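# Finish feeding timber through rollers, hang it, stop machine

## Task

A roller feed was halted while a timber length was nearly through, with only its tail still held by the rollers. The green button runs the feed and the red button stops it. Get the timber resting in both hooks of the rack next to the outfeed side, and make sure the machine is stopped when you finish.

## Robot and tools

Setup. Three i2rt Big YAM arms (arm1, arm2, arm3), each ending in a five-fingered right hand with a wrist camera. Base poses in the scene frame (metres, quaternion w,x,y,z): arm1 at (-0.149, +0.675, +0.887) q(+0.744, +0.001, +0.007, -0.668); arm2 at (+1.151, -0.703, +0.748) q(+0.605, +0.008, +0.003, +0.796); arm3 at (+1.153, +0.475, +0.813) q(+0.676, -0.002, -0.006, -0.737). Each base faces its own +x. Reach is about 1.07 m from the joint1 axis. The scene frame has its origin on the floor and +z up. Fixed cameras: cam_button, cam_end, cam_over, cam_side; wrist cameras: arm1_cam_wrist, arm2_cam_wrist, arm3_cam_wrist.

move. Arguments arm1, arm2, arm3 (one object per arm, each optional) and cameras. An arm's object may hold:
- joints: absolute targets keyed by name. joint1_rad -2.879..2.879 (base yaw, positive counter-clockwise seen from above), joint2_rad 0..3.141 (shoulder, 0 = upper arm back, positive raises it forward), joint3_rad 0..3.019 (elbow, 0 = folded), joint4_rad -1.692..1.57 (hand pitch, positive tips fingers up), joint5_rad -1.57..1.57 (side swing, positive to the arm's right), joint6_rad -2.094..2.094 (roll, positive clockwise viewed from behind). Finger keys hand_little, hand_ring, hand_middle, hand_index, hand_thumb_bend: +1 straight, -1 curled. hand_thumb_turn: +1 beside palm, -1 opposite the fingers. Settings hand_force_limit (-1..1, roughly 0 to 10 N at the fingertip, 15 N for thumb motors) and hand_speed (-0.96..1; full speed from +0.48 up). At start force limit is 0 and speed -0.8.
- target: an absolute hand pose [x, y, z, qw, qx, qy, qz] in the scene frame, metres, same layout as the printed hand line. The hand follows a straight line from its current hand_target. With target, joints may only contain hand_ keys, otherwise the call is refused.
- speed: top speed of that path, 0.002..4.3 m/s (default 0.25); rotation capped at twice this in rad/s.
- min_time_s: 0.1..8 s, lower bound on the duration of that arm's joint motions.
All arms in one call start together; paths end after 10 s, an action after 15 s. cameras: list of names, ["all"], or []; an unknown name invalidates the call. An empty move returns full state and all images.

wait: seconds 0..10, commands nothing, returns state. zoom_image: camera plus region [x0, y0, x1, y1] in pixels of that camera's newest image (origin top-left, up to 504 by 504). show_instructions: shows the reference pages. finished_scene: ends the scene for good; the timber must stay in both hooks with the feed stopped without help.

Hand geometry. The hand point sits 0.045 m ahead of the palm; its +z runs along straight fingers, +y leaves the palm face, +x runs across toward the little finger. Straight fingers extend 0.06-0.07 m past the point and lie 0.06 m behind it in -y. With the thumb turned in front, the hand can wrap objects about 0.035-0.065 m thick, or a handle down to 0.025 m. A wrist bracket on the little-finger side protrudes and can collide. With joints 1, 5, 6 at zero and the hand level forward, the palm faces down, thumb on the left. The wrist camera looks at the hand point from the little-finger side; near joint6 = -1.3 its image is upright.

Reading results. 'move' lists arms that got a command; 'as last shown' marks an uncommanded arm whose status lines read 'not commanded'. 'pictures' gives image order. hand is the measured pose (less accurate at long reach); hand_target is the pose the held joint targets produce. Status words: off_target (resting short of target, maybe still pushing), time_out (a joint failed to finish; on_its_own shows what it still pushes toward), not_followed / 'joint command not followed' / 'pose unreachable' (a safety check withheld the motion). hand_stopped_by gives six words for little, ring, middle, index, thumb_bend, thumb_turn: moving, target, force, stalled or fault. The *_load_n values are fingertip forces in N, positive when pushed open; a lost grip shows as loads near 0. Joint velocities are in rad/s; 'within noise' means the arm is still. Joint torques are in N m, offset and noisy; values 3 and 4 wrap at ±28. MOTOR HOT appears from 85 °C; at 100 °C the arm drops for 30-60 s.

Gripping. A finger motor only starts when its target changes by at least 0.002, and stops on arrival or when its load reaches hand_force_limit. To grip harder, raise the limit and send a more-closed target; to release, send a more-open one. For gentle closing use hand_speed -0.94 or below.

Cautions. A controller clips each step of a path to 100 mm and 20 degrees from the measured pose; hands may lag, stray or overshoot, especially with the arm stretched. Joint moves can swing wide. The arms do not stop on contact and keep pushing. Avoid pressing robots against each other (including closing a hand on another robot's fingers), hard hits on fixed items, dropping or flinging the timber, and letting anything leave the work area. Loose objects may get occasional small nudges. Holding loads or stretched poses heats motors, even while you think, and the scene keeps running during replies.

Each tool is called after ">>>" in YAML: its name, and indented under it one key for each argument.

Reference images:

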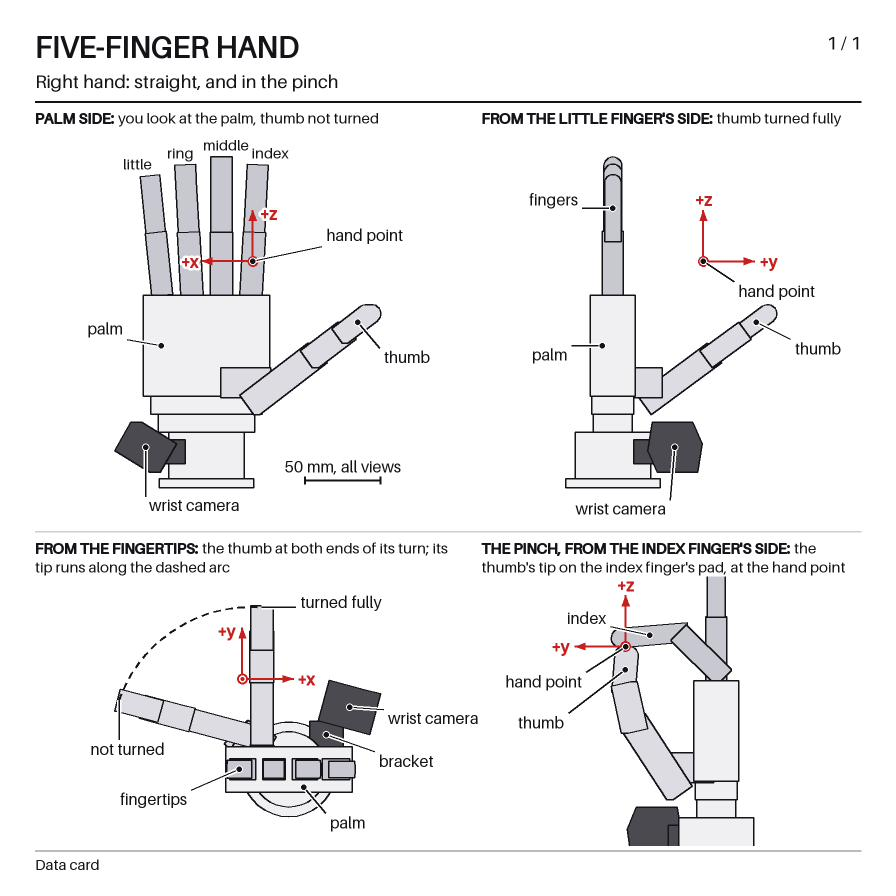

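## Session

>>> move:
  cameras: ["all"]

Scene clock: 0.00 s.
Joint torques (N m): no reading
Heat: arm1: hottest joint2_rad 27 °C; arm2: hottest joint5_rad 26 °C; arm3: hottest joint2_rad 23 °C.
Joint velocities: within noise
arm1.joint_positions: joint1_rad=+0.902 joint2_rad=+0.611 joint3_rad=+1.434 joint4_rad=-1.431 joint5_rad=+0.233 joint6_rad=-1.182 hand_little=+1.000 hand_ring=+1.000 hand_middle=+1.000 hand_index=+1.000 hand_thumb_turn=+1.000 hand_thumb_bend=+1.000 hand_force_limit=+0.000 hand_speed=-0.800
arm1.joint_status: not commanded
arm1.hand_stopped_by: target,target,target,target,target,target
arm1.little_load_n: 0.0
arm1.ring_load_n: 0.0
arm1.middle_load_n: 0.0
arm1.index_load_n: 0.0
arm1.thumb_bend_load_n: 0.0
arm1.thumb_turn_load_n: 0.0
arm1.hand: x=-0.0318 y=+0.4947 z=+1.3809 quat_wxyz=(+0.140, +0.761, -0.452, +0.443) (m; scene frame)
arm1.hand_target: x=-0.0325 y=+0.4951 z=+1.3883 quat_wxyz=(+0.140, +0.757, -0.451, +0.452) (m; scene frame)
arm1.hand_status: not commanded
arm2.joint_positions: joint1_rad=+0.834 joint2_rad=+0.619 joint3_rad=+1.389 joint4_rad=-1.256 joint5_rad=+0.116 joint6_rad=-1.355 hand_little=+1.000 hand_ring=+1.000 hand_middle=+1.000 hand_index=+1.000 hand_thumb_turn=+1.000 hand_thumb_bend=+1.000 hand_force_limit=+0.000 hand_speed=-0.800
arm2.joint_status: not commanded
arm2.hand_stopped_by: target,target,target,target,target,target
arm2.little_load_n: 0.0
arm2.ring_load_n: 0.0
arm2.middle_load_n: 0.0
arm2.index_load_n: 0.0
arm2.thumb_bend_load_n: 0.0
arm2.thumb_turn_load_n: 0.0
arm2.hand: x=+0.9806 y=-0.5315 z=+1.2634 quat_wxyz=(-0.512, +0.314, +0.791, +0.113) (m; scene frame)
arm2.hand_target: x=+0.9823 y=-0.5323 z=+1.2724 quat_wxyz=(-0.521, +0.313, +0.786, +0.114) (m; scene frame)
arm2.hand_status: not commanded
arm3.joint_positions: joint1_rad=+0.338 joint2_rad=+0.617 joint3_rad=+1.359 joint4_rad=-1.217 joint5_rad=-0.294 joint6_rad=-1.420 hand_little=+1.000 hand_ring=+1.000 hand_middle=+1.000 hand_index=+1.000 hand_thumb_turn=+1.000 hand_thumb_bend=+1.000 hand_force_limit=+0.000 hand_speed=-0.800
arm3.joint_status: not commanded
arm3.hand_stopped_by: target,target,target,target,target,target
arm3.little_load_n: 0.0
arm3.ring_load_n: 0.0
arm3.middle_load_n: 0.0
arm3.index_load_n: -0.5
arm3.thumb_bend_load_n: 0.0
arm3.thumb_turn_load_n: 0.0
arm3.hand: x=+1.2181 y=+0.2291 z=+1.3180 quat_wxyz=(+0.183, +0.675, -0.507, +0.504) (m; scene frame)
arm3.hand_target: x=+1.2177 y=+0.2304 z=+1.3298 quat_wxyz=(+0.190, +0.671, -0.501, +0.512) (m; scene frame)
arm3.hand_status: not commanded
pictures: arm1_cam_wrist, arm2_cam_wrist, arm3_cam_wrist, cam_button, cam_end, cam_over, cam_side

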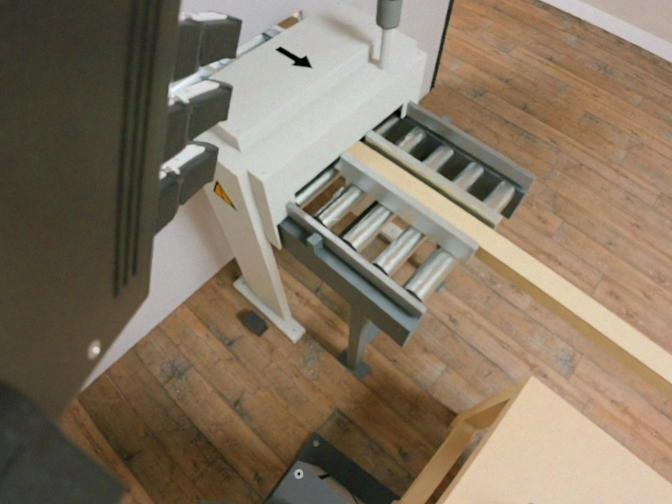

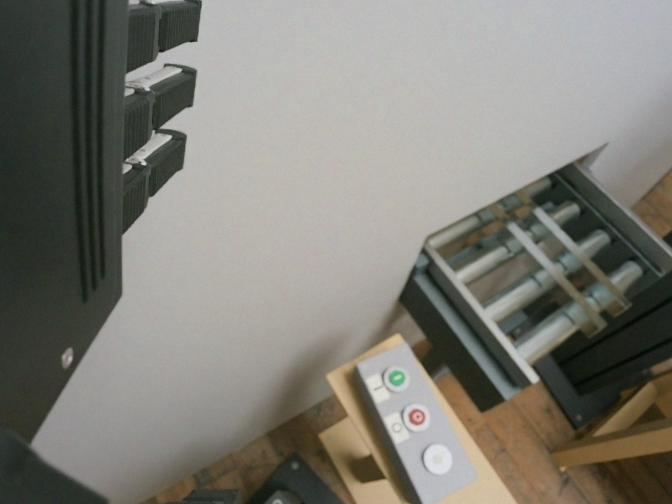

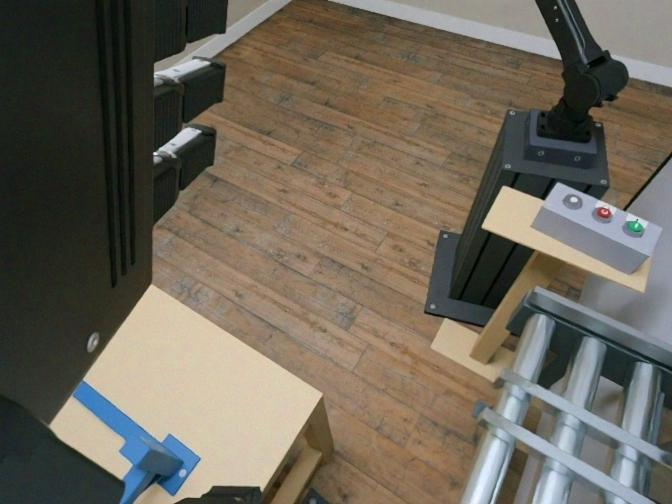

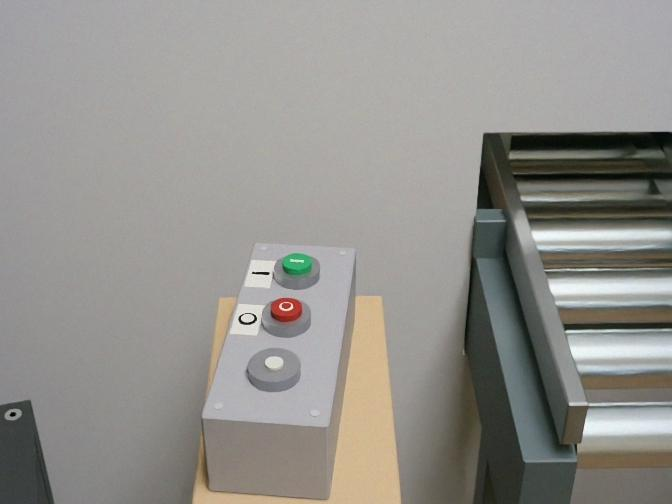

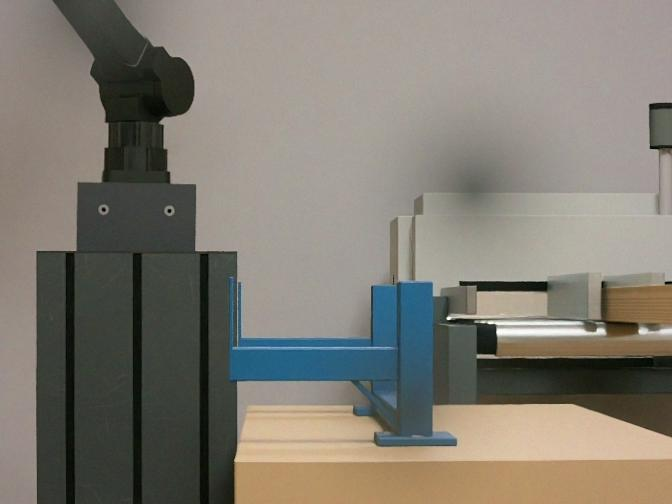

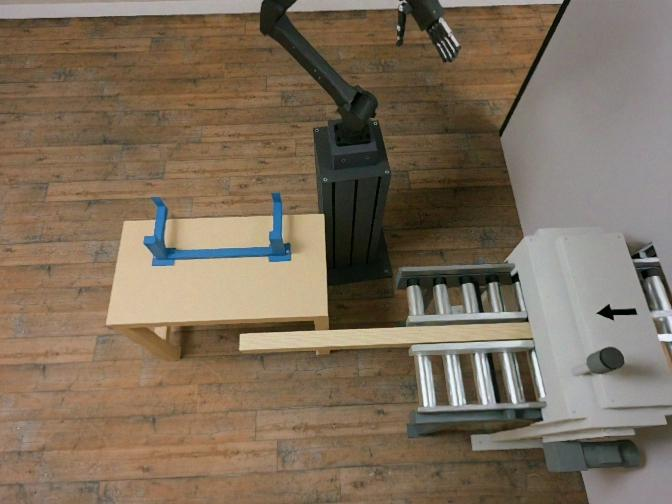

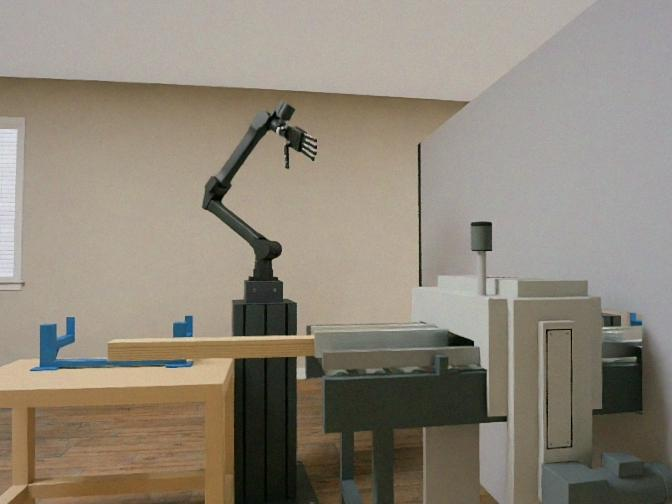

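>>> zoom_image:
  camera: "cam_over"
  region: [90, 180, 350, 375]

>>> zoom_image:
  camera: "cam_end"
  region: [220, 180, 672, 504]

>>> zoom_image:
  camera: "cam_side"
  region: [0, 220, 340, 475]

>>> zoom_image:
  camera: "cam_side"
  region: [300, 200, 672, 479]

>>> zoom_image:
  camera: "cam_over"
  region: [380, 200, 672, 480]

Scaled by 1.938 from the camera's image (finer frame: 960x720).

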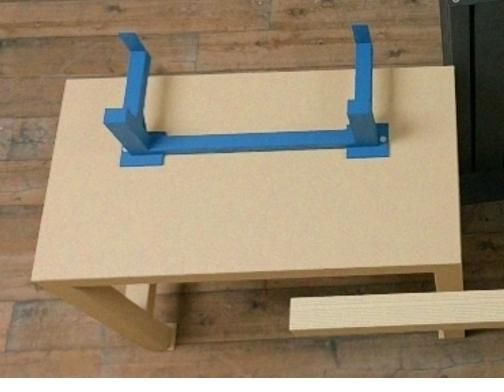

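Scaled by 1.115 from the camera's image (finer frame: 960x720).

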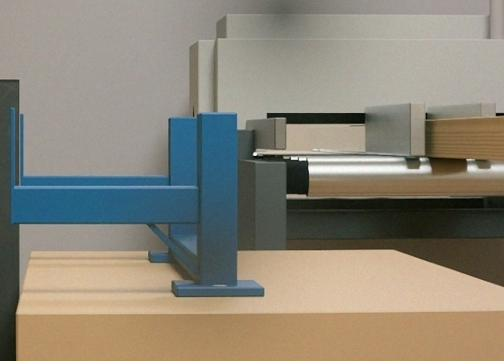

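Scaled by 1.482 from the camera's image (finer frame: 960x720).

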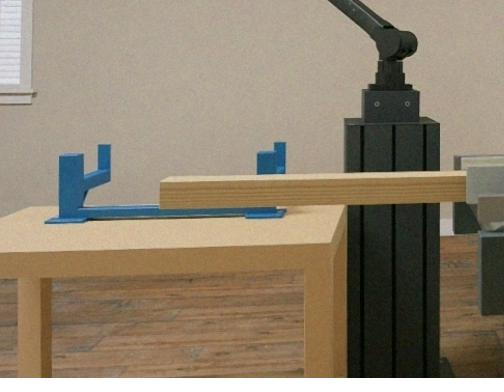

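Scaled by 1.355 from the camera's image (finer frame: 960x720).

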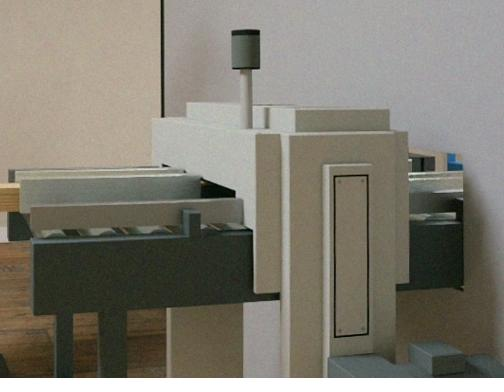

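Scaled by 1.726 from the camera's image (finer frame: 960x720).

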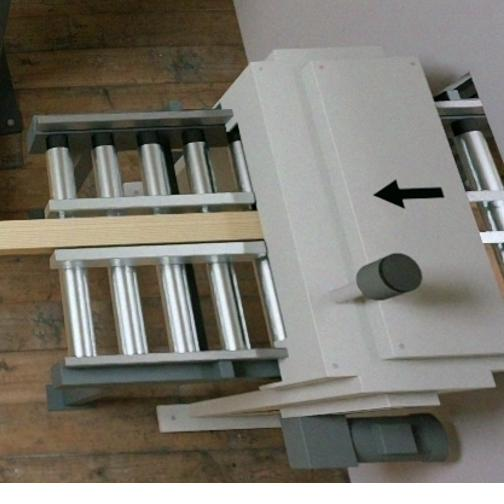

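>>> move:
  arm1: {"target": [-0.45, 0.25, 1.3, 0, 0, 1, 0], "speed": 0.3}
  cameras: ["arm1_cam_wrist", "cam_over", "cam_side"]

Scene clock: 186.73 s.
Joint torques (N m): arm1=[-3.49 -11.28 11.54 0.65 0.01 0.14] | arm2=[-0.79 2.73 8.42 1.47 0.03 -0.02] | arm3=[-0.38 4.01 9.2 2 -0.1 0.1]
Heat: arm1: hottest joint2_rad 26 °C; arm2: hottest joint3_rad 26 °C; arm3: hottest joint3_rad 31 °C.
move: arm1 off_target
Joint velocities: within noise
arm1.joint_positions: joint1_rad=-0.699 joint2_rad=+1.720 joint3_rad=+2.211 joint4_rad=-1.696 joint5_rad=-0.011 joint6_rad=-0.625 hand_little=+1.000 hand_ring=+1.000 hand_middle=+1.000 hand_index=+1.000 hand_thumb_turn=+1.000 hand_thumb_bend=+1.000 hand_force_limit=+0.000 hand_speed=-0.800
arm1.joint_status: not commanded
arm1.hand_stopped_by: target,target,target,target,target,target
arm1.little_load_n: 0.0
arm1.ring_load_n: 0.0
arm1.middle_load_n: 0.0
arm1.index_load_n: 0.0
arm1.thumb_bend_load_n: 0.0
arm1.thumb_turn_load_n: 0.0
arm1.hand: x=-0.4400 y=+0.2473 z=+1.2861 quat_wxyz=(+0.104, +0.019, -0.983, +0.147)
arm1.hand_target: x=-0.4472 y=+0.2476 z=+1.2963 quat_wxyz=(+0.109, +0.006, -0.981, +0.157)
arm1.hand_status: off_target (0.017 m and 20.9 deg from the pose sent, 0.491 m and 126.3 deg at the start; pose on its path clipped on 36 of 142 steps; a joint's target at an end of its range on 79 of 142 steps)
arm2, arm3: as last shown
arm3.index_load_n: 0.0

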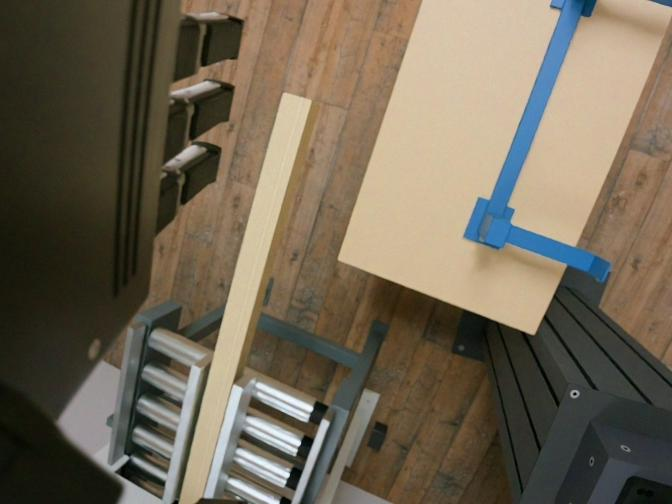

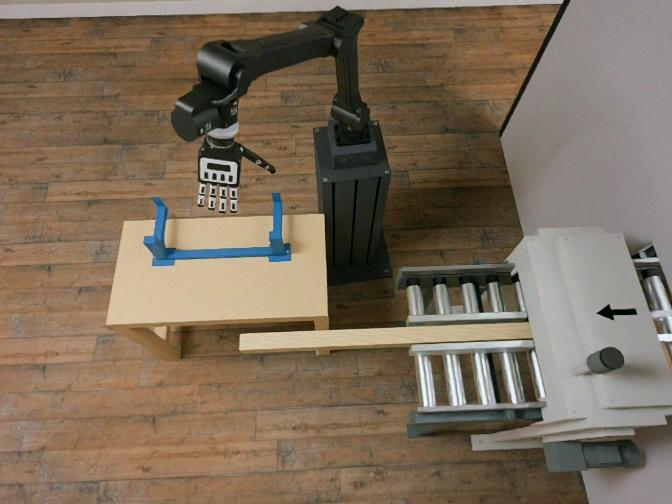

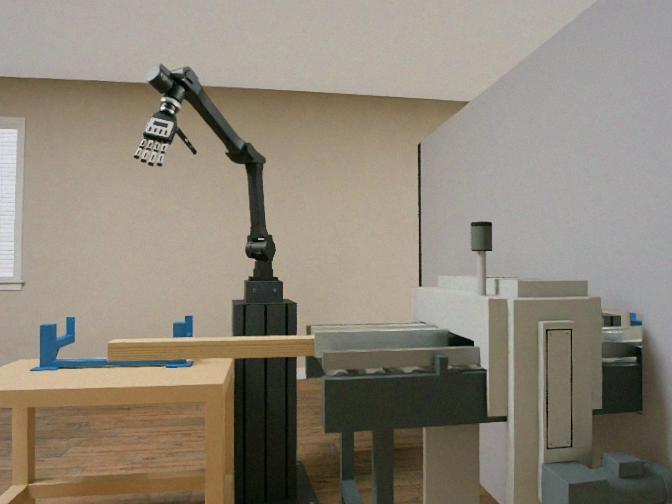

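>>> move:
  arm1: {"target": [-0.25, 0.25, 1.02, 0, 0, 0.7071, -0.7071], "speed": 0.25}
  arm2: {"target": [0.983, -0.441, 1.02, 0, 1, 0, 0], "speed": 0.25, "joints": {"hand_little": -1, "hand_ring": -1, "hand_middle": -1}}
  cameras: ["arm1_cam_wrist", "arm2_cam_wrist", "cam_over", "cam_side", "cam_end", "cam_button"]

Scene clock: 238.93 s.
Joint torques (N m): arm1=[-0.85 -1.9 5.71 2.52 0.24 0.17] | arm2=[-1.49 -6.12 7.38 -0.38 -0.13 0.14] | arm3=[-0.38 4.07 9.21 1.99 -0.1 0.1]
Heat: arm1: hottest joint3_rad 30 °C; arm2: hottest joint3_rad 26 °C; arm3: hottest joint3_rad 32 °C.
move: arm1 done; arm2 done
Joint velocities: within noise
arm1.joint_positions: joint1_rad=-0.649 joint2_rad=+1.263 joint3_rad=+0.295 joint4_rad=+0.979 joint5_rad=-0.528 joint6_rad=-0.004 hand_little=+1.000 hand_ring=+1.000 hand_middle=+1.000 hand_index=+1.000 hand_thumb_turn=+1.000 hand_thumb_bend=+1.000 hand_force_limit=+0.000 hand_speed=-0.800
arm1.joint_status: not commanded
arm1.hand_stopped_by: target,target,target,target,target,target
arm1.little_load_n: -0.5
arm1.ring_load_n: 0.0
arm1.middle_load_n: 0.0
arm1.index_load_n: 0.0
arm1.thumb_bend_load_n: 0.0
arm1.thumb_turn_load_n: 0.0
arm1.hand: x=-0.2558 y=+0.2532 z=+1.0233 quat_wxyz=(+0.011, +0.002, -0.707, +0.707)
arm1.hand_target: x=-0.2487 y=+0.2531 z=+1.0196 quat_wxyz=(+0.003, +0.002, -0.708, +0.706)
arm1.hand_status: done (0.007 m and 1.3 deg from the pose sent, 0.327 m and 73.9 deg at the start)
arm2.joint_positions: joint1_rad=+0.164 joint2_rad=+1.263 joint3_rad=+1.346 joint4_rad=-1.643 joint5_rad=+0.018 joint6_rad=+0.408 hand_little=-1.000 hand_ring=-1.000 hand_middle=-1.000 hand_index=+1.000 hand_thumb_turn=+1.000 hand_thumb_bend=+1.000 hand_force_limit=+0.000 hand_speed=-0.800
arm2.joint_status: all done
arm2.hand_stopped_by: target,target,target,target,target,target
arm2.little_load_n: 0.0
arm2.ring_load_n: 0.0
arm2.middle_load_n: 0.0
arm2.index_load_n: 0.0
arm2.thumb_bend_load_n: 0.0
arm2.thumb_turn_load_n: 0.0
arm2.hand: x=+0.9802 y=-0.4408 z=+1.0264 quat_wxyz=(-0.011, +1.000, +0.013, -0.002)
arm2.hand_target: x=+0.9832 y=-0.4415 z=+1.0197 quat_wxyz=(+0.003, +1.000, +0.002, +0.003)
arm2.hand_status: done (0.007 m and 2.0 deg from the pose sent, 0.260 m and 143.4 deg at the start)
arm3: as last shown
arm3.index_load_n: 0.5
arm3.thumb_bend_load_n: -0.5
pictures: arm1_cam_wrist, arm2_cam_wrist, cam_button, cam_end, cam_over, cam_side

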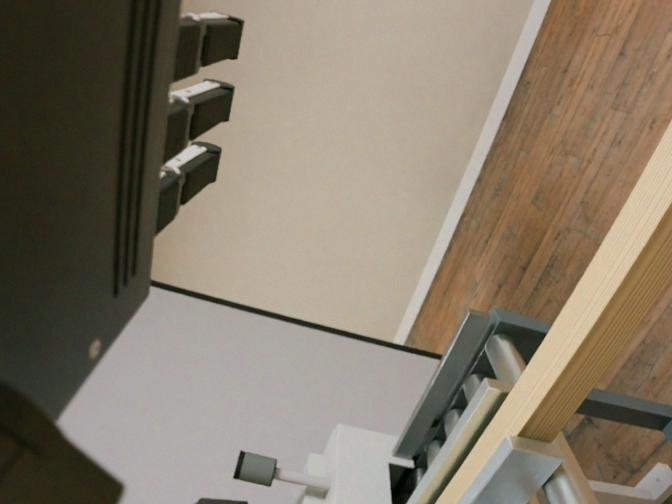

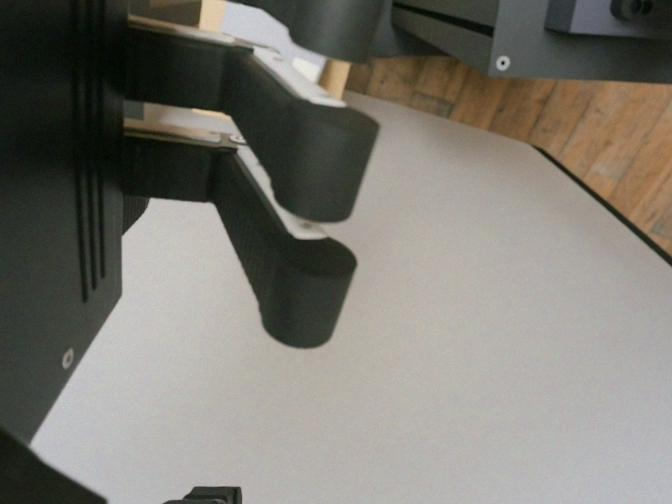

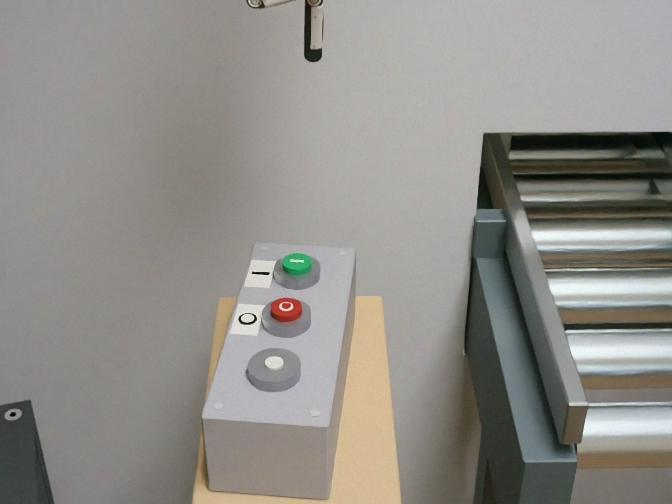

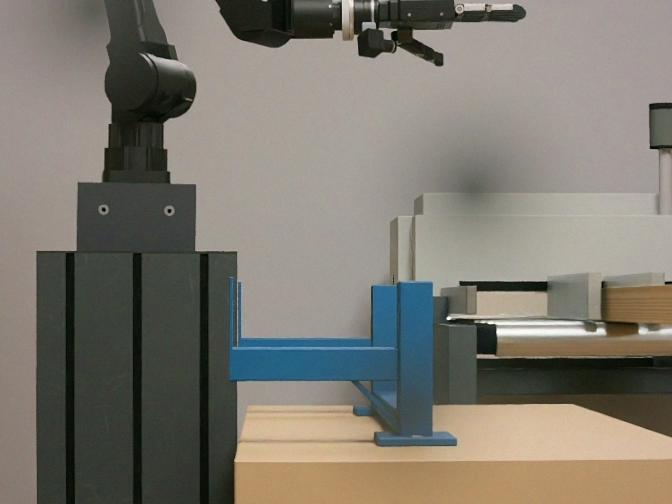

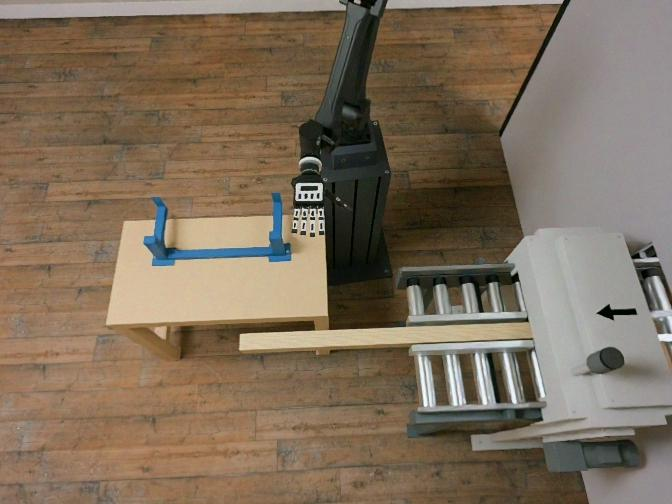

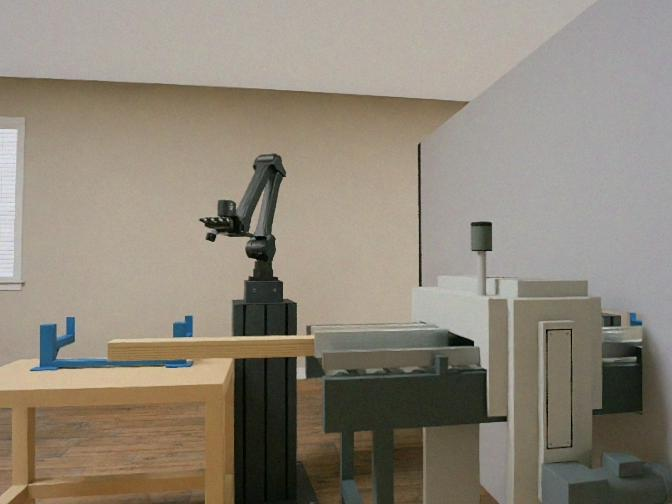

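>>> zoom_image:
  camera: "arm1_cam_wrist"
  region: [400, 200, 672, 504]

>>> move:
  arm2: {"target": [0.983, -0.453, 0.935, 0, 1, 0, 0], "speed": 0.15}
  arm1: {"target": [-0.25, 0.2, 0.96, 0, 0, 0.7071, -0.7071], "speed": 0.2}
  cameras: ["cam_button", "arm1_cam_wrist", "cam_end", "cam_side", "cam_over"]

>>> zoom_image:
  camera: "arm1_cam_wrist"
  region: [400, 200, 672, 504]

>>> zoom_image:
  camera: "cam_button"
  region: [180, 0, 480, 340]

Scaled by 1.658 from the camera's image (finer frame: 960x720).

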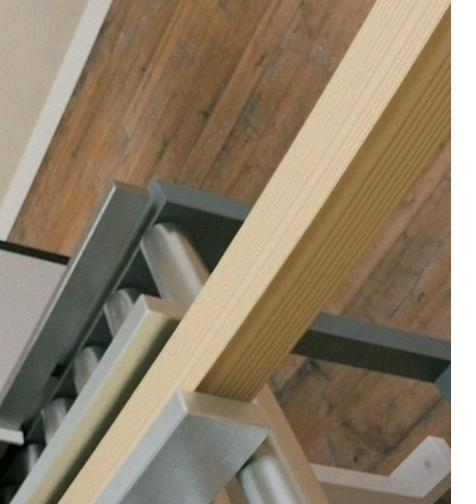

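Scene clock: 265.20 s.
Joint torques (N m): arm1=[-0.85 -4.95 6.11 2.56 0.22 0.16] | arm2=[-0.85 -7.71 7.17 0.14 -0.14 0.16] | arm3=[-0.32 4.07 9.22 2.03 -0.1 0.1]
Heat: arm1: hottest joint2_rad 27 °C; arm2: hottest joint3_rad 24 °C; arm3: hottest joint3_rad 32 °C.
move: arm1 off_target; arm2 done
Joint velocities: within noise
arm1.joint_positions: joint1_rad=-0.566 joint2_rad=+1.652 joint3_rad=+0.360 joint4_rad=+1.275 joint5_rad=-0.447 joint6_rad=+0.002 hand_little=+1.000 hand_ring=+1.000 hand_middle=+1.000 hand_index=+1.000 hand_thumb_turn=+1.000 hand_thumb_bend=+1.000 hand_force_limit=+0.000 hand_speed=-0.800
arm1.joint_status: not commanded
arm1.hand_stopped_by: target,target,target,target,target,target
arm1.little_load_n: 0.0
arm1.ring_load_n: 0.0
arm1.middle_load_n: 0.0
arm1.index_load_n: 0.0
arm1.thumb_bend_load_n: 0.0
arm1.thumb_turn_load_n: 0.0
arm1.hand: x=-0.2522 y=+0.2121 z=+0.9539 quat_wxyz=(+0.004, -0.004, -0.716, +0.698)
arm1.hand_target: x=-0.2495 y=+0.2007 z=+0.9604 quat_wxyz=(+0.000, +0.001, -0.707, +0.707)
arm1.hand_status: off_target (0.014 m and 1.6 deg from the pose sent, 0.083 m and 1.3 deg at the start)
arm2.joint_positions: joint1_rad=+0.164 joint2_rad=+1.256 joint3_rad=+1.102 joint4_rad=-1.434 joint5_rad=+0.015 joint6_rad=+0.420 hand_little=-1.000 hand_ring=-1.000 hand_middle=-1.000 hand_index=+1.000 hand_thumb_turn=+1.000 hand_thumb_bend=+1.000 hand_force_limit=+0.000 hand_speed=-0.800
arm2.joint_status: not commanded
arm2.hand_stopped_by: target,target,target,target,target,target
arm2.little_load_n: 0.0
arm2.ring_load_n: 0.0
arm2.middle_load_n: 0.0
arm2.index_load_n: 0.0
arm2.thumb_bend_load_n: 0.0
arm2.thumb_turn_load_n: 0.0
arm2.hand: x=+0.9831 y=-0.4525 z=+0.9373 quat_wxyz=(+0.002, +1.000, +0.007, +0.002)
arm2.hand_target: x=+0.9834 y=-0.4540 z=+0.9356 quat_wxyz=(+0.000, +1.000, +0.000, +0.000)
arm2.hand_status: done (0.002 m and 0.9 deg from the pose sent, 0.092 m and 2.0 deg at the start)
arm3: as last shown
arm3.index_load_n: 0.0
arm3.thumb_bend_load_n: 0.0
pictures: arm1_cam_wrist, cam_button, cam_end, cam_over, cam_side

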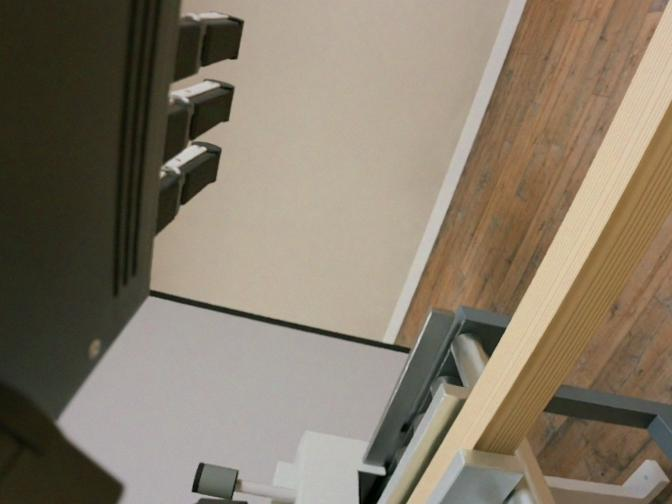

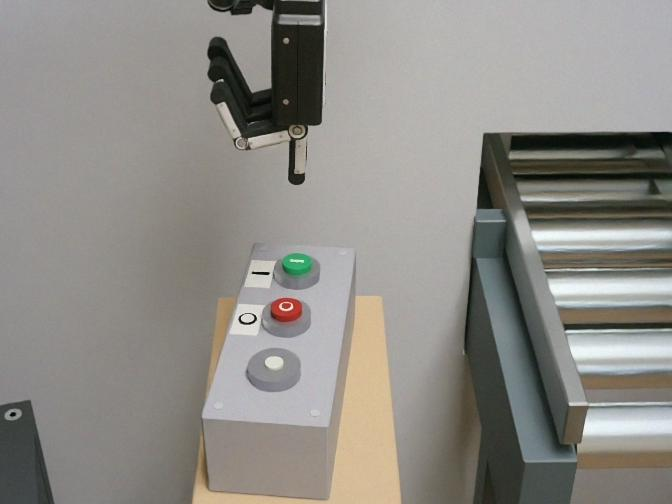

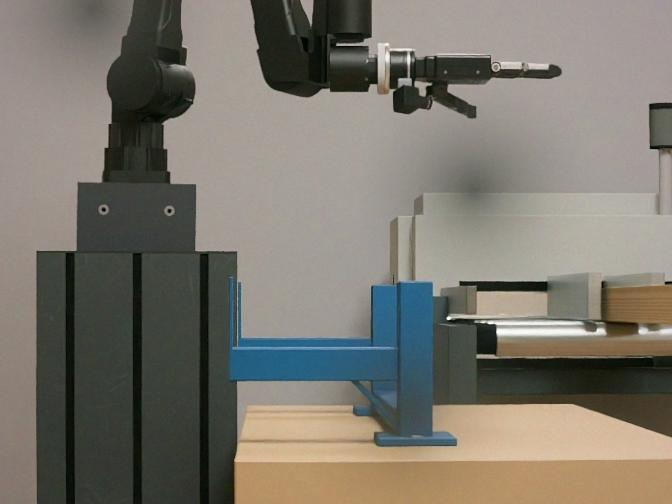

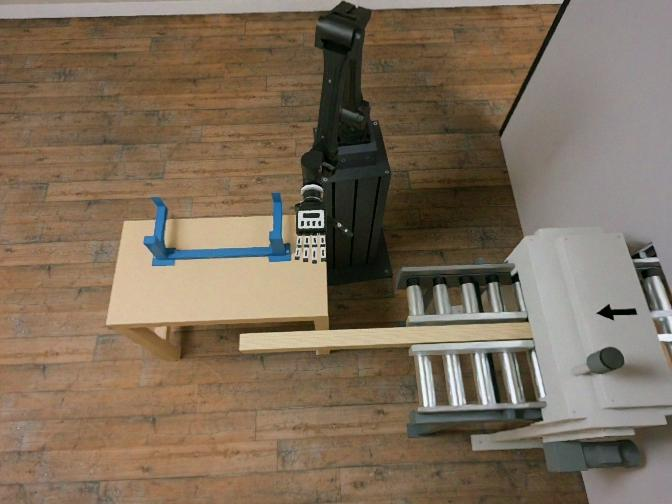

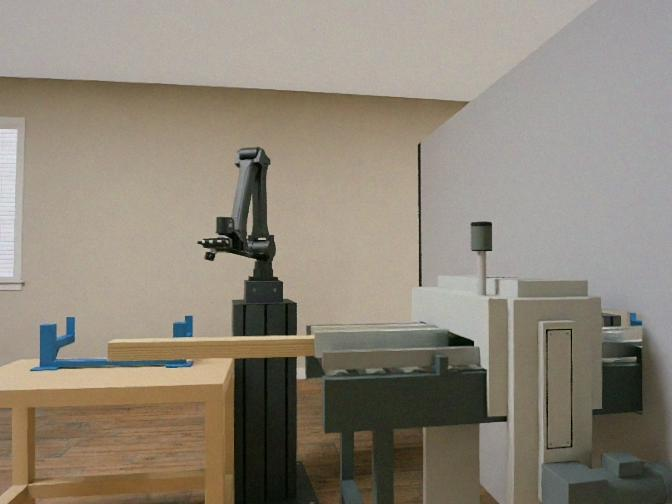

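Scaled by 1.658 from the camera's image (finer frame: 960x720).

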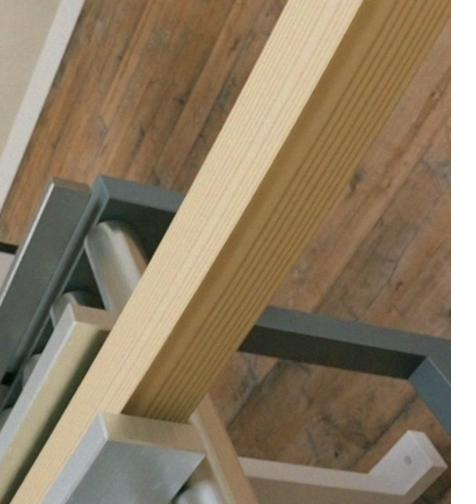

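Scaled by 1.482 from the camera's image (finer frame: 960x720).

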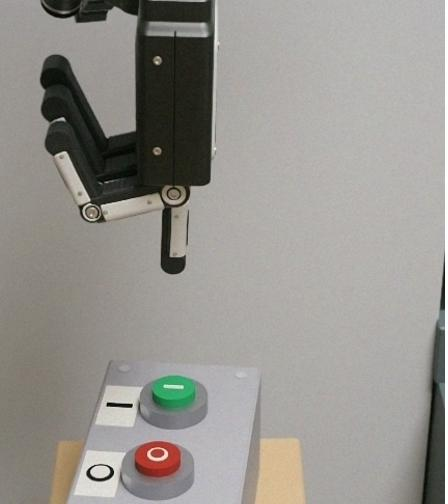

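>>> move:
  arm2: {"target": [0.988, -0.453, 0.905, 0, 1, 0, 0], "speed": 0.1}
  arm1: {"target": [-0.12, 0.10, 0.93, 0, 0, 1, 0], "speed": 0.2, "joints": {"hand_thumb_turn": -1}}
  cameras: ["cam_button", "arm1_cam_wrist", "cam_end", "cam_side", "cam_over"]

>>> zoom_image:
  camera: "cam_button"
  region: [180, 100, 420, 340]

Scene clock: 401.80 s.
Joint torques (N m): arm1=[-1.08 -15.21 11.47 -0.02 0.22 0.15] | arm2=[-1.67 -6.65 7.08 0.16 -0.14 0] | arm3=[-0.38 4.01 9.2 2.02 -0.1 0.1]
Heat: arm1: hottest joint2_rad 26 °C; arm2: hottest joint3_rad 24 °C; arm3: hottest joint3_rad 32 °C.
move: arm1 off_target; arm2 done
Joint velocities: within noise
arm1.joint_positions: joint1_rad=-0.127 joint2_rad=+2.056 joint3_rad=+1.737 joint4_rad=-1.258 joint5_rad=-0.011 joint6_rad=-0.016 hand_little=+1.000 hand_ring=+1.000 hand_middle=+1.000 hand_index=+1.000 hand_thumb_turn=-1.000 hand_thumb_bend=+1.000 hand_force_limit=+0.000 hand_speed=-0.800
arm1.joint_status: all done
arm1.hand_stopped_by: target,target,target,target,target,target
arm1.little_load_n: 0.0
arm1.ring_load_n: 0.0
arm1.middle_load_n: 0.0
arm1.index_load_n: 0.0
arm1.thumb_bend_load_n: 0.0
arm1.thumb_turn_load_n: 0.0
arm1.hand: x=-0.1281 y=+0.1147 z=+0.9277 quat_wxyz=(-0.001, -0.002, -1.000, -0.008)
arm1.hand_target: x=-0.1208 y=+0.1025 z=+0.9301 quat_wxyz=(+0.000, +0.000, -1.000, -0.001)
arm1.hand_status: off_target (0.017 m and 0.9 deg from the pose sent, 0.175 m and 88.5 deg at the start)
arm2.joint_positions: joint1_rad=+0.159 joint2_rad=+1.256 joint3_rad=+1.032 joint4_rad=-1.351 joint5_rad=+0.015 joint6_rad=+0.420 hand_little=-1.000 hand_ring=-1.000 hand_middle=-1.000 hand_index=+1.000 hand_thumb_turn=+1.000 hand_thumb_bend=+1.000 hand_force_limit=+0.000 hand_speed=-0.800
arm2.joint_status: not commanded
arm2.hand_stopped_by: target,target,target,target,target,target
arm2.little_load_n: 0.5
arm2.ring_load_n: 0.0
arm2.middle_load_n: 0.0
arm2.index_load_n: 0.0
arm2.thumb_bend_load_n: 0.0
arm2.thumb_turn_load_n: 0.0
arm2.hand: x=+0.9846 y=-0.4532 z=+0.9102 quat_wxyz=(-0.003, +1.000, +0.005, -0.001)
arm2.hand_target: x=+0.9882 y=-0.4532 z=+0.9051 quat_wxyz=(+0.000, +1.000, +0.000, +0.000)
arm2.hand_status: done (0.006 m and 0.7 deg from the pose sent, 0.033 m and 0.9 deg at the start)
arm3: as last shown
arm3.index_load_n: -0.5
arm3.thumb_bend_load_n: -0.5
pictures: arm1_cam_wrist, cam_button, cam_end, cam_over, cam_side

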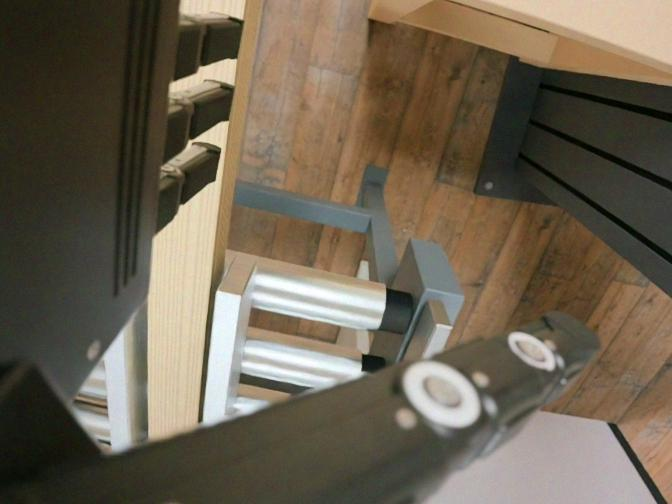

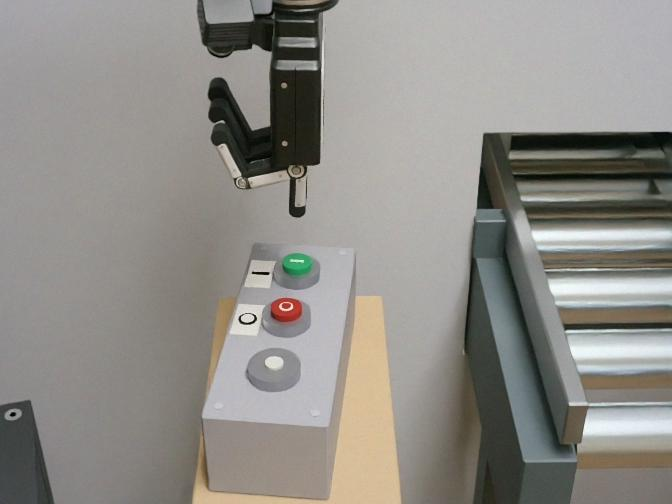

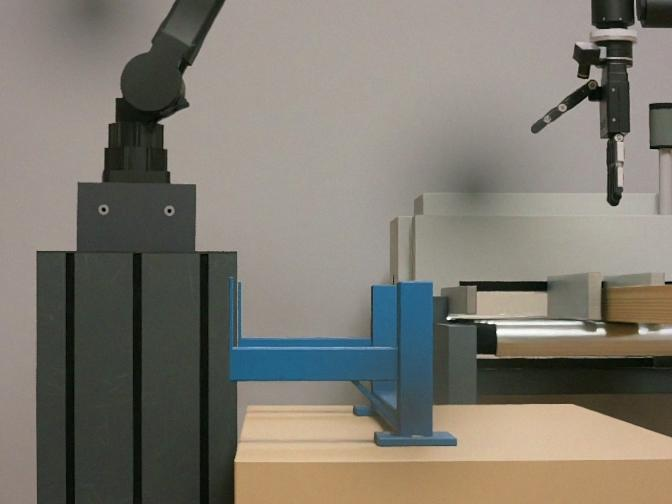

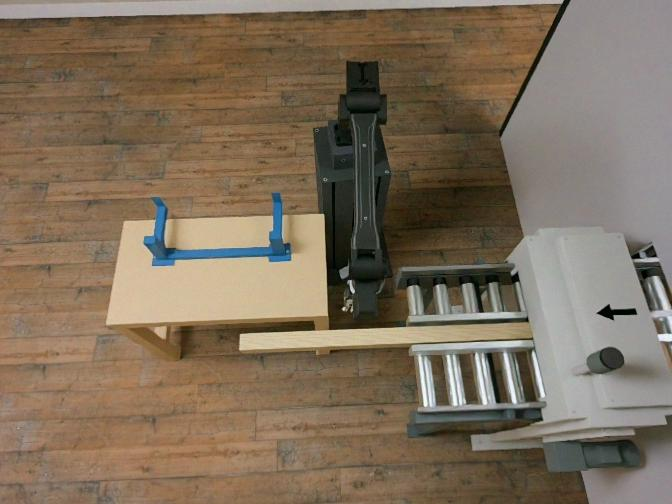

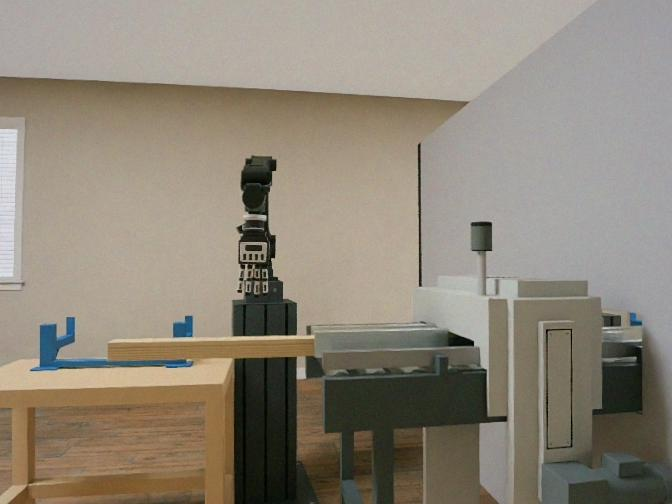

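Scaled by 2.100 from the camera's image (finer frame: 960x720).

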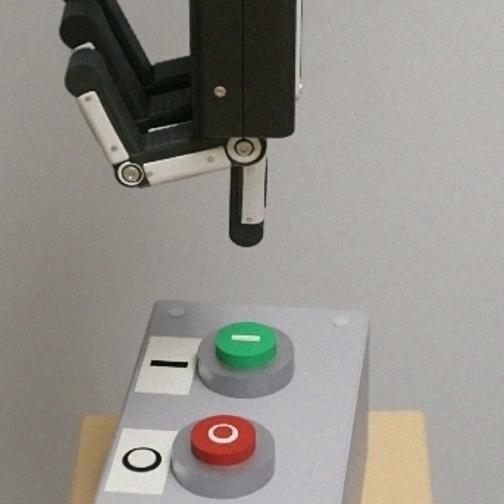

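>>> zoom_image:
  camera: "arm1_cam_wrist"
  region: [100, 0, 480, 440]

>>> move:
  cameras: ["arm3_cam_wrist", "arm2_cam_wrist"]

>>> zoom_image:
  camera: "arm3_cam_wrist"
  region: [480, 100, 672, 300]

Scaled by 1.145 from the camera's image (finer frame: 960x720).

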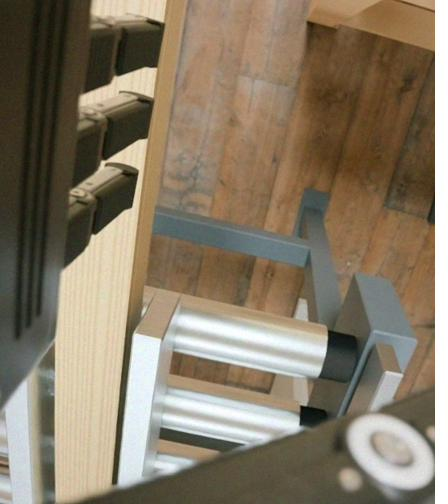

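Scene clock: 501.30 s.
Joint torques (N m): arm1=[-1.08 -15.21 11.47 -0.02 0.21 0.15] | arm2=[-1.61 -6.71 7.06 0.13 -0.13 0] | arm3=[-0.44 4.07 9.21 2 -0.1 0.1]
Heat: arm1: hottest joint2_rad 31 °C; arm2: hottest joint3_rad 24 °C; arm3: hottest joint3_rad 32 °C.
Joint velocities: within noise
arm1.joint_positions: joint1_rad=-0.127 joint2_rad=+2.056 joint3_rad=+1.737 joint4_rad=-1.258 joint5_rad=-0.011 joint6_rad=-0.016 hand_little=+1.000 hand_ring=+1.000 hand_middle=+1.000 hand_index=+1.000 hand_thumb_turn=-1.000 hand_thumb_bend=+1.000 hand_force_limit=+0.000 hand_speed=-0.800
arm1.joint_status: all done
arm1.hand_stopped_by: target,target,target,target,target,target
arm1.little_load_n: 0.0
arm1.ring_load_n: 0.0
arm1.middle_load_n: 0.0
arm1.index_load_n: 0.0
arm1.thumb_bend_load_n: 0.0
arm1.thumb_turn_load_n: 0.0
arm1.hand: x=-0.1281 y=+0.1147 z=+0.9277 quat_wxyz=(-0.001, -0.002, -1.000, -0.008) (m; scene frame)
arm1.hand_target: x=-0.1208 y=+0.1025 z=+0.9301 quat_wxyz=(+0.000, +0.000, -1.000, -0.001) (m; scene frame)
arm1.hand_status: off_target (0.017 m and 0.9 deg from the pose sent, 0.175 m and 88.5 deg at the start)
arm2.joint_positions: joint1_rad=+0.159 joint2_rad=+1.256 joint3_rad=+1.032 joint4_rad=-1.351 joint5_rad=+0.015 joint6_rad=+0.420 hand_little=-1.000 hand_ring=-1.000 hand_middle=-1.000 hand_index=+1.000 hand_thumb_turn=+1.000 hand_thumb_bend=+1.000 hand_force_limit=+0.000 hand_speed=-0.800
arm2.joint_status: not commanded
arm2.hand_stopped_by: target,target,target,target,target,target
arm2.little_load_n: 0.0
arm2.ring_load_n: 0.0
arm2.middle_load_n: 0.0
arm2.index_load_n: 0.0
arm2.thumb_bend_load_n: 0.0
arm2.thumb_turn_load_n: 0.0
arm2.hand: x=+0.9846 y=-0.4532 z=+0.9102 quat_wxyz=(-0.003, +1.000, +0.005, -0.001) (m; scene frame)
arm2.hand_target: x=+0.9882 y=-0.4532 z=+0.9051 quat_wxyz=(+0.000, +1.000, +0.000, +0.000) (m; scene frame)
arm2.hand_status: done (0.006 m and 0.7 deg from the pose sent, 0.033 m and 0.9 deg at the start)
arm3.joint_positions: joint1_rad=+0.338 joint2_rad=+0.617 joint3_rad=+1.359 joint4_rad=-1.217 joint5_rad=-0.294 joint6_rad=-1.420 hand_little=+1.000 hand_ring=+1.000 hand_middle=+1.000 hand_index=+1.000 hand_thumb_turn=+1.000 hand_thumb_bend=+1.000 hand_force_limit=+0.000 hand_speed=-0.800
arm3.joint_status: not commanded
arm3.hand_stopped_by: target,target,target,target,target,target
arm3.little_load_n: 0.0
arm3.ring_load_n: 0.0
arm3.middle_load_n: 0.0
arm3.index_load_n: 0.0
arm3.thumb_bend_load_n: 0.0
arm3.thumb_turn_load_n: 0.0
arm3.hand: x=+1.2181 y=+0.2291 z=+1.3180 quat_wxyz=(+0.183, +0.675, -0.507, +0.504) (m; scene frame)
arm3.hand_target: x=+1.2177 y=+0.2304 z=+1.3298 quat_wxyz=(+0.190, +0.671, -0.501, +0.512) (m; scene frame)
arm3.hand_status: not commanded
pictures: arm2_cam_wrist, arm3_cam_wrist

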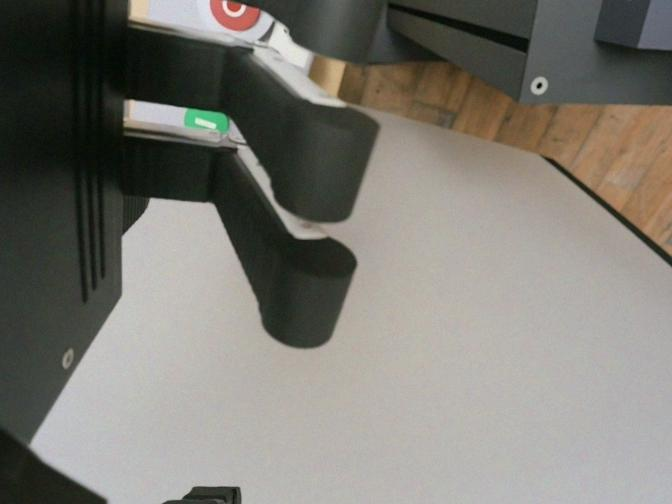

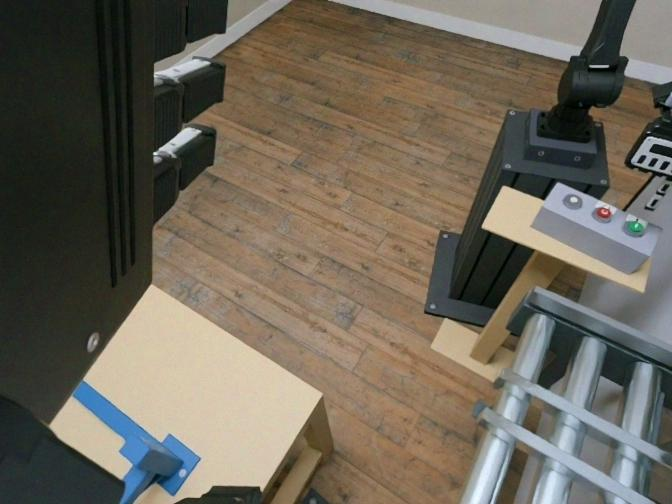

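Scaled by 2.520 from the camera's image (finer frame: 960x720).

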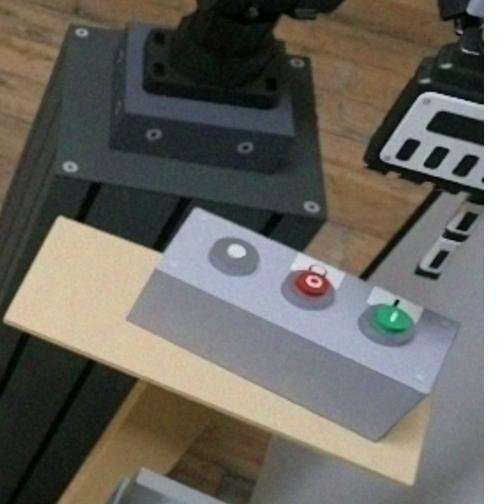

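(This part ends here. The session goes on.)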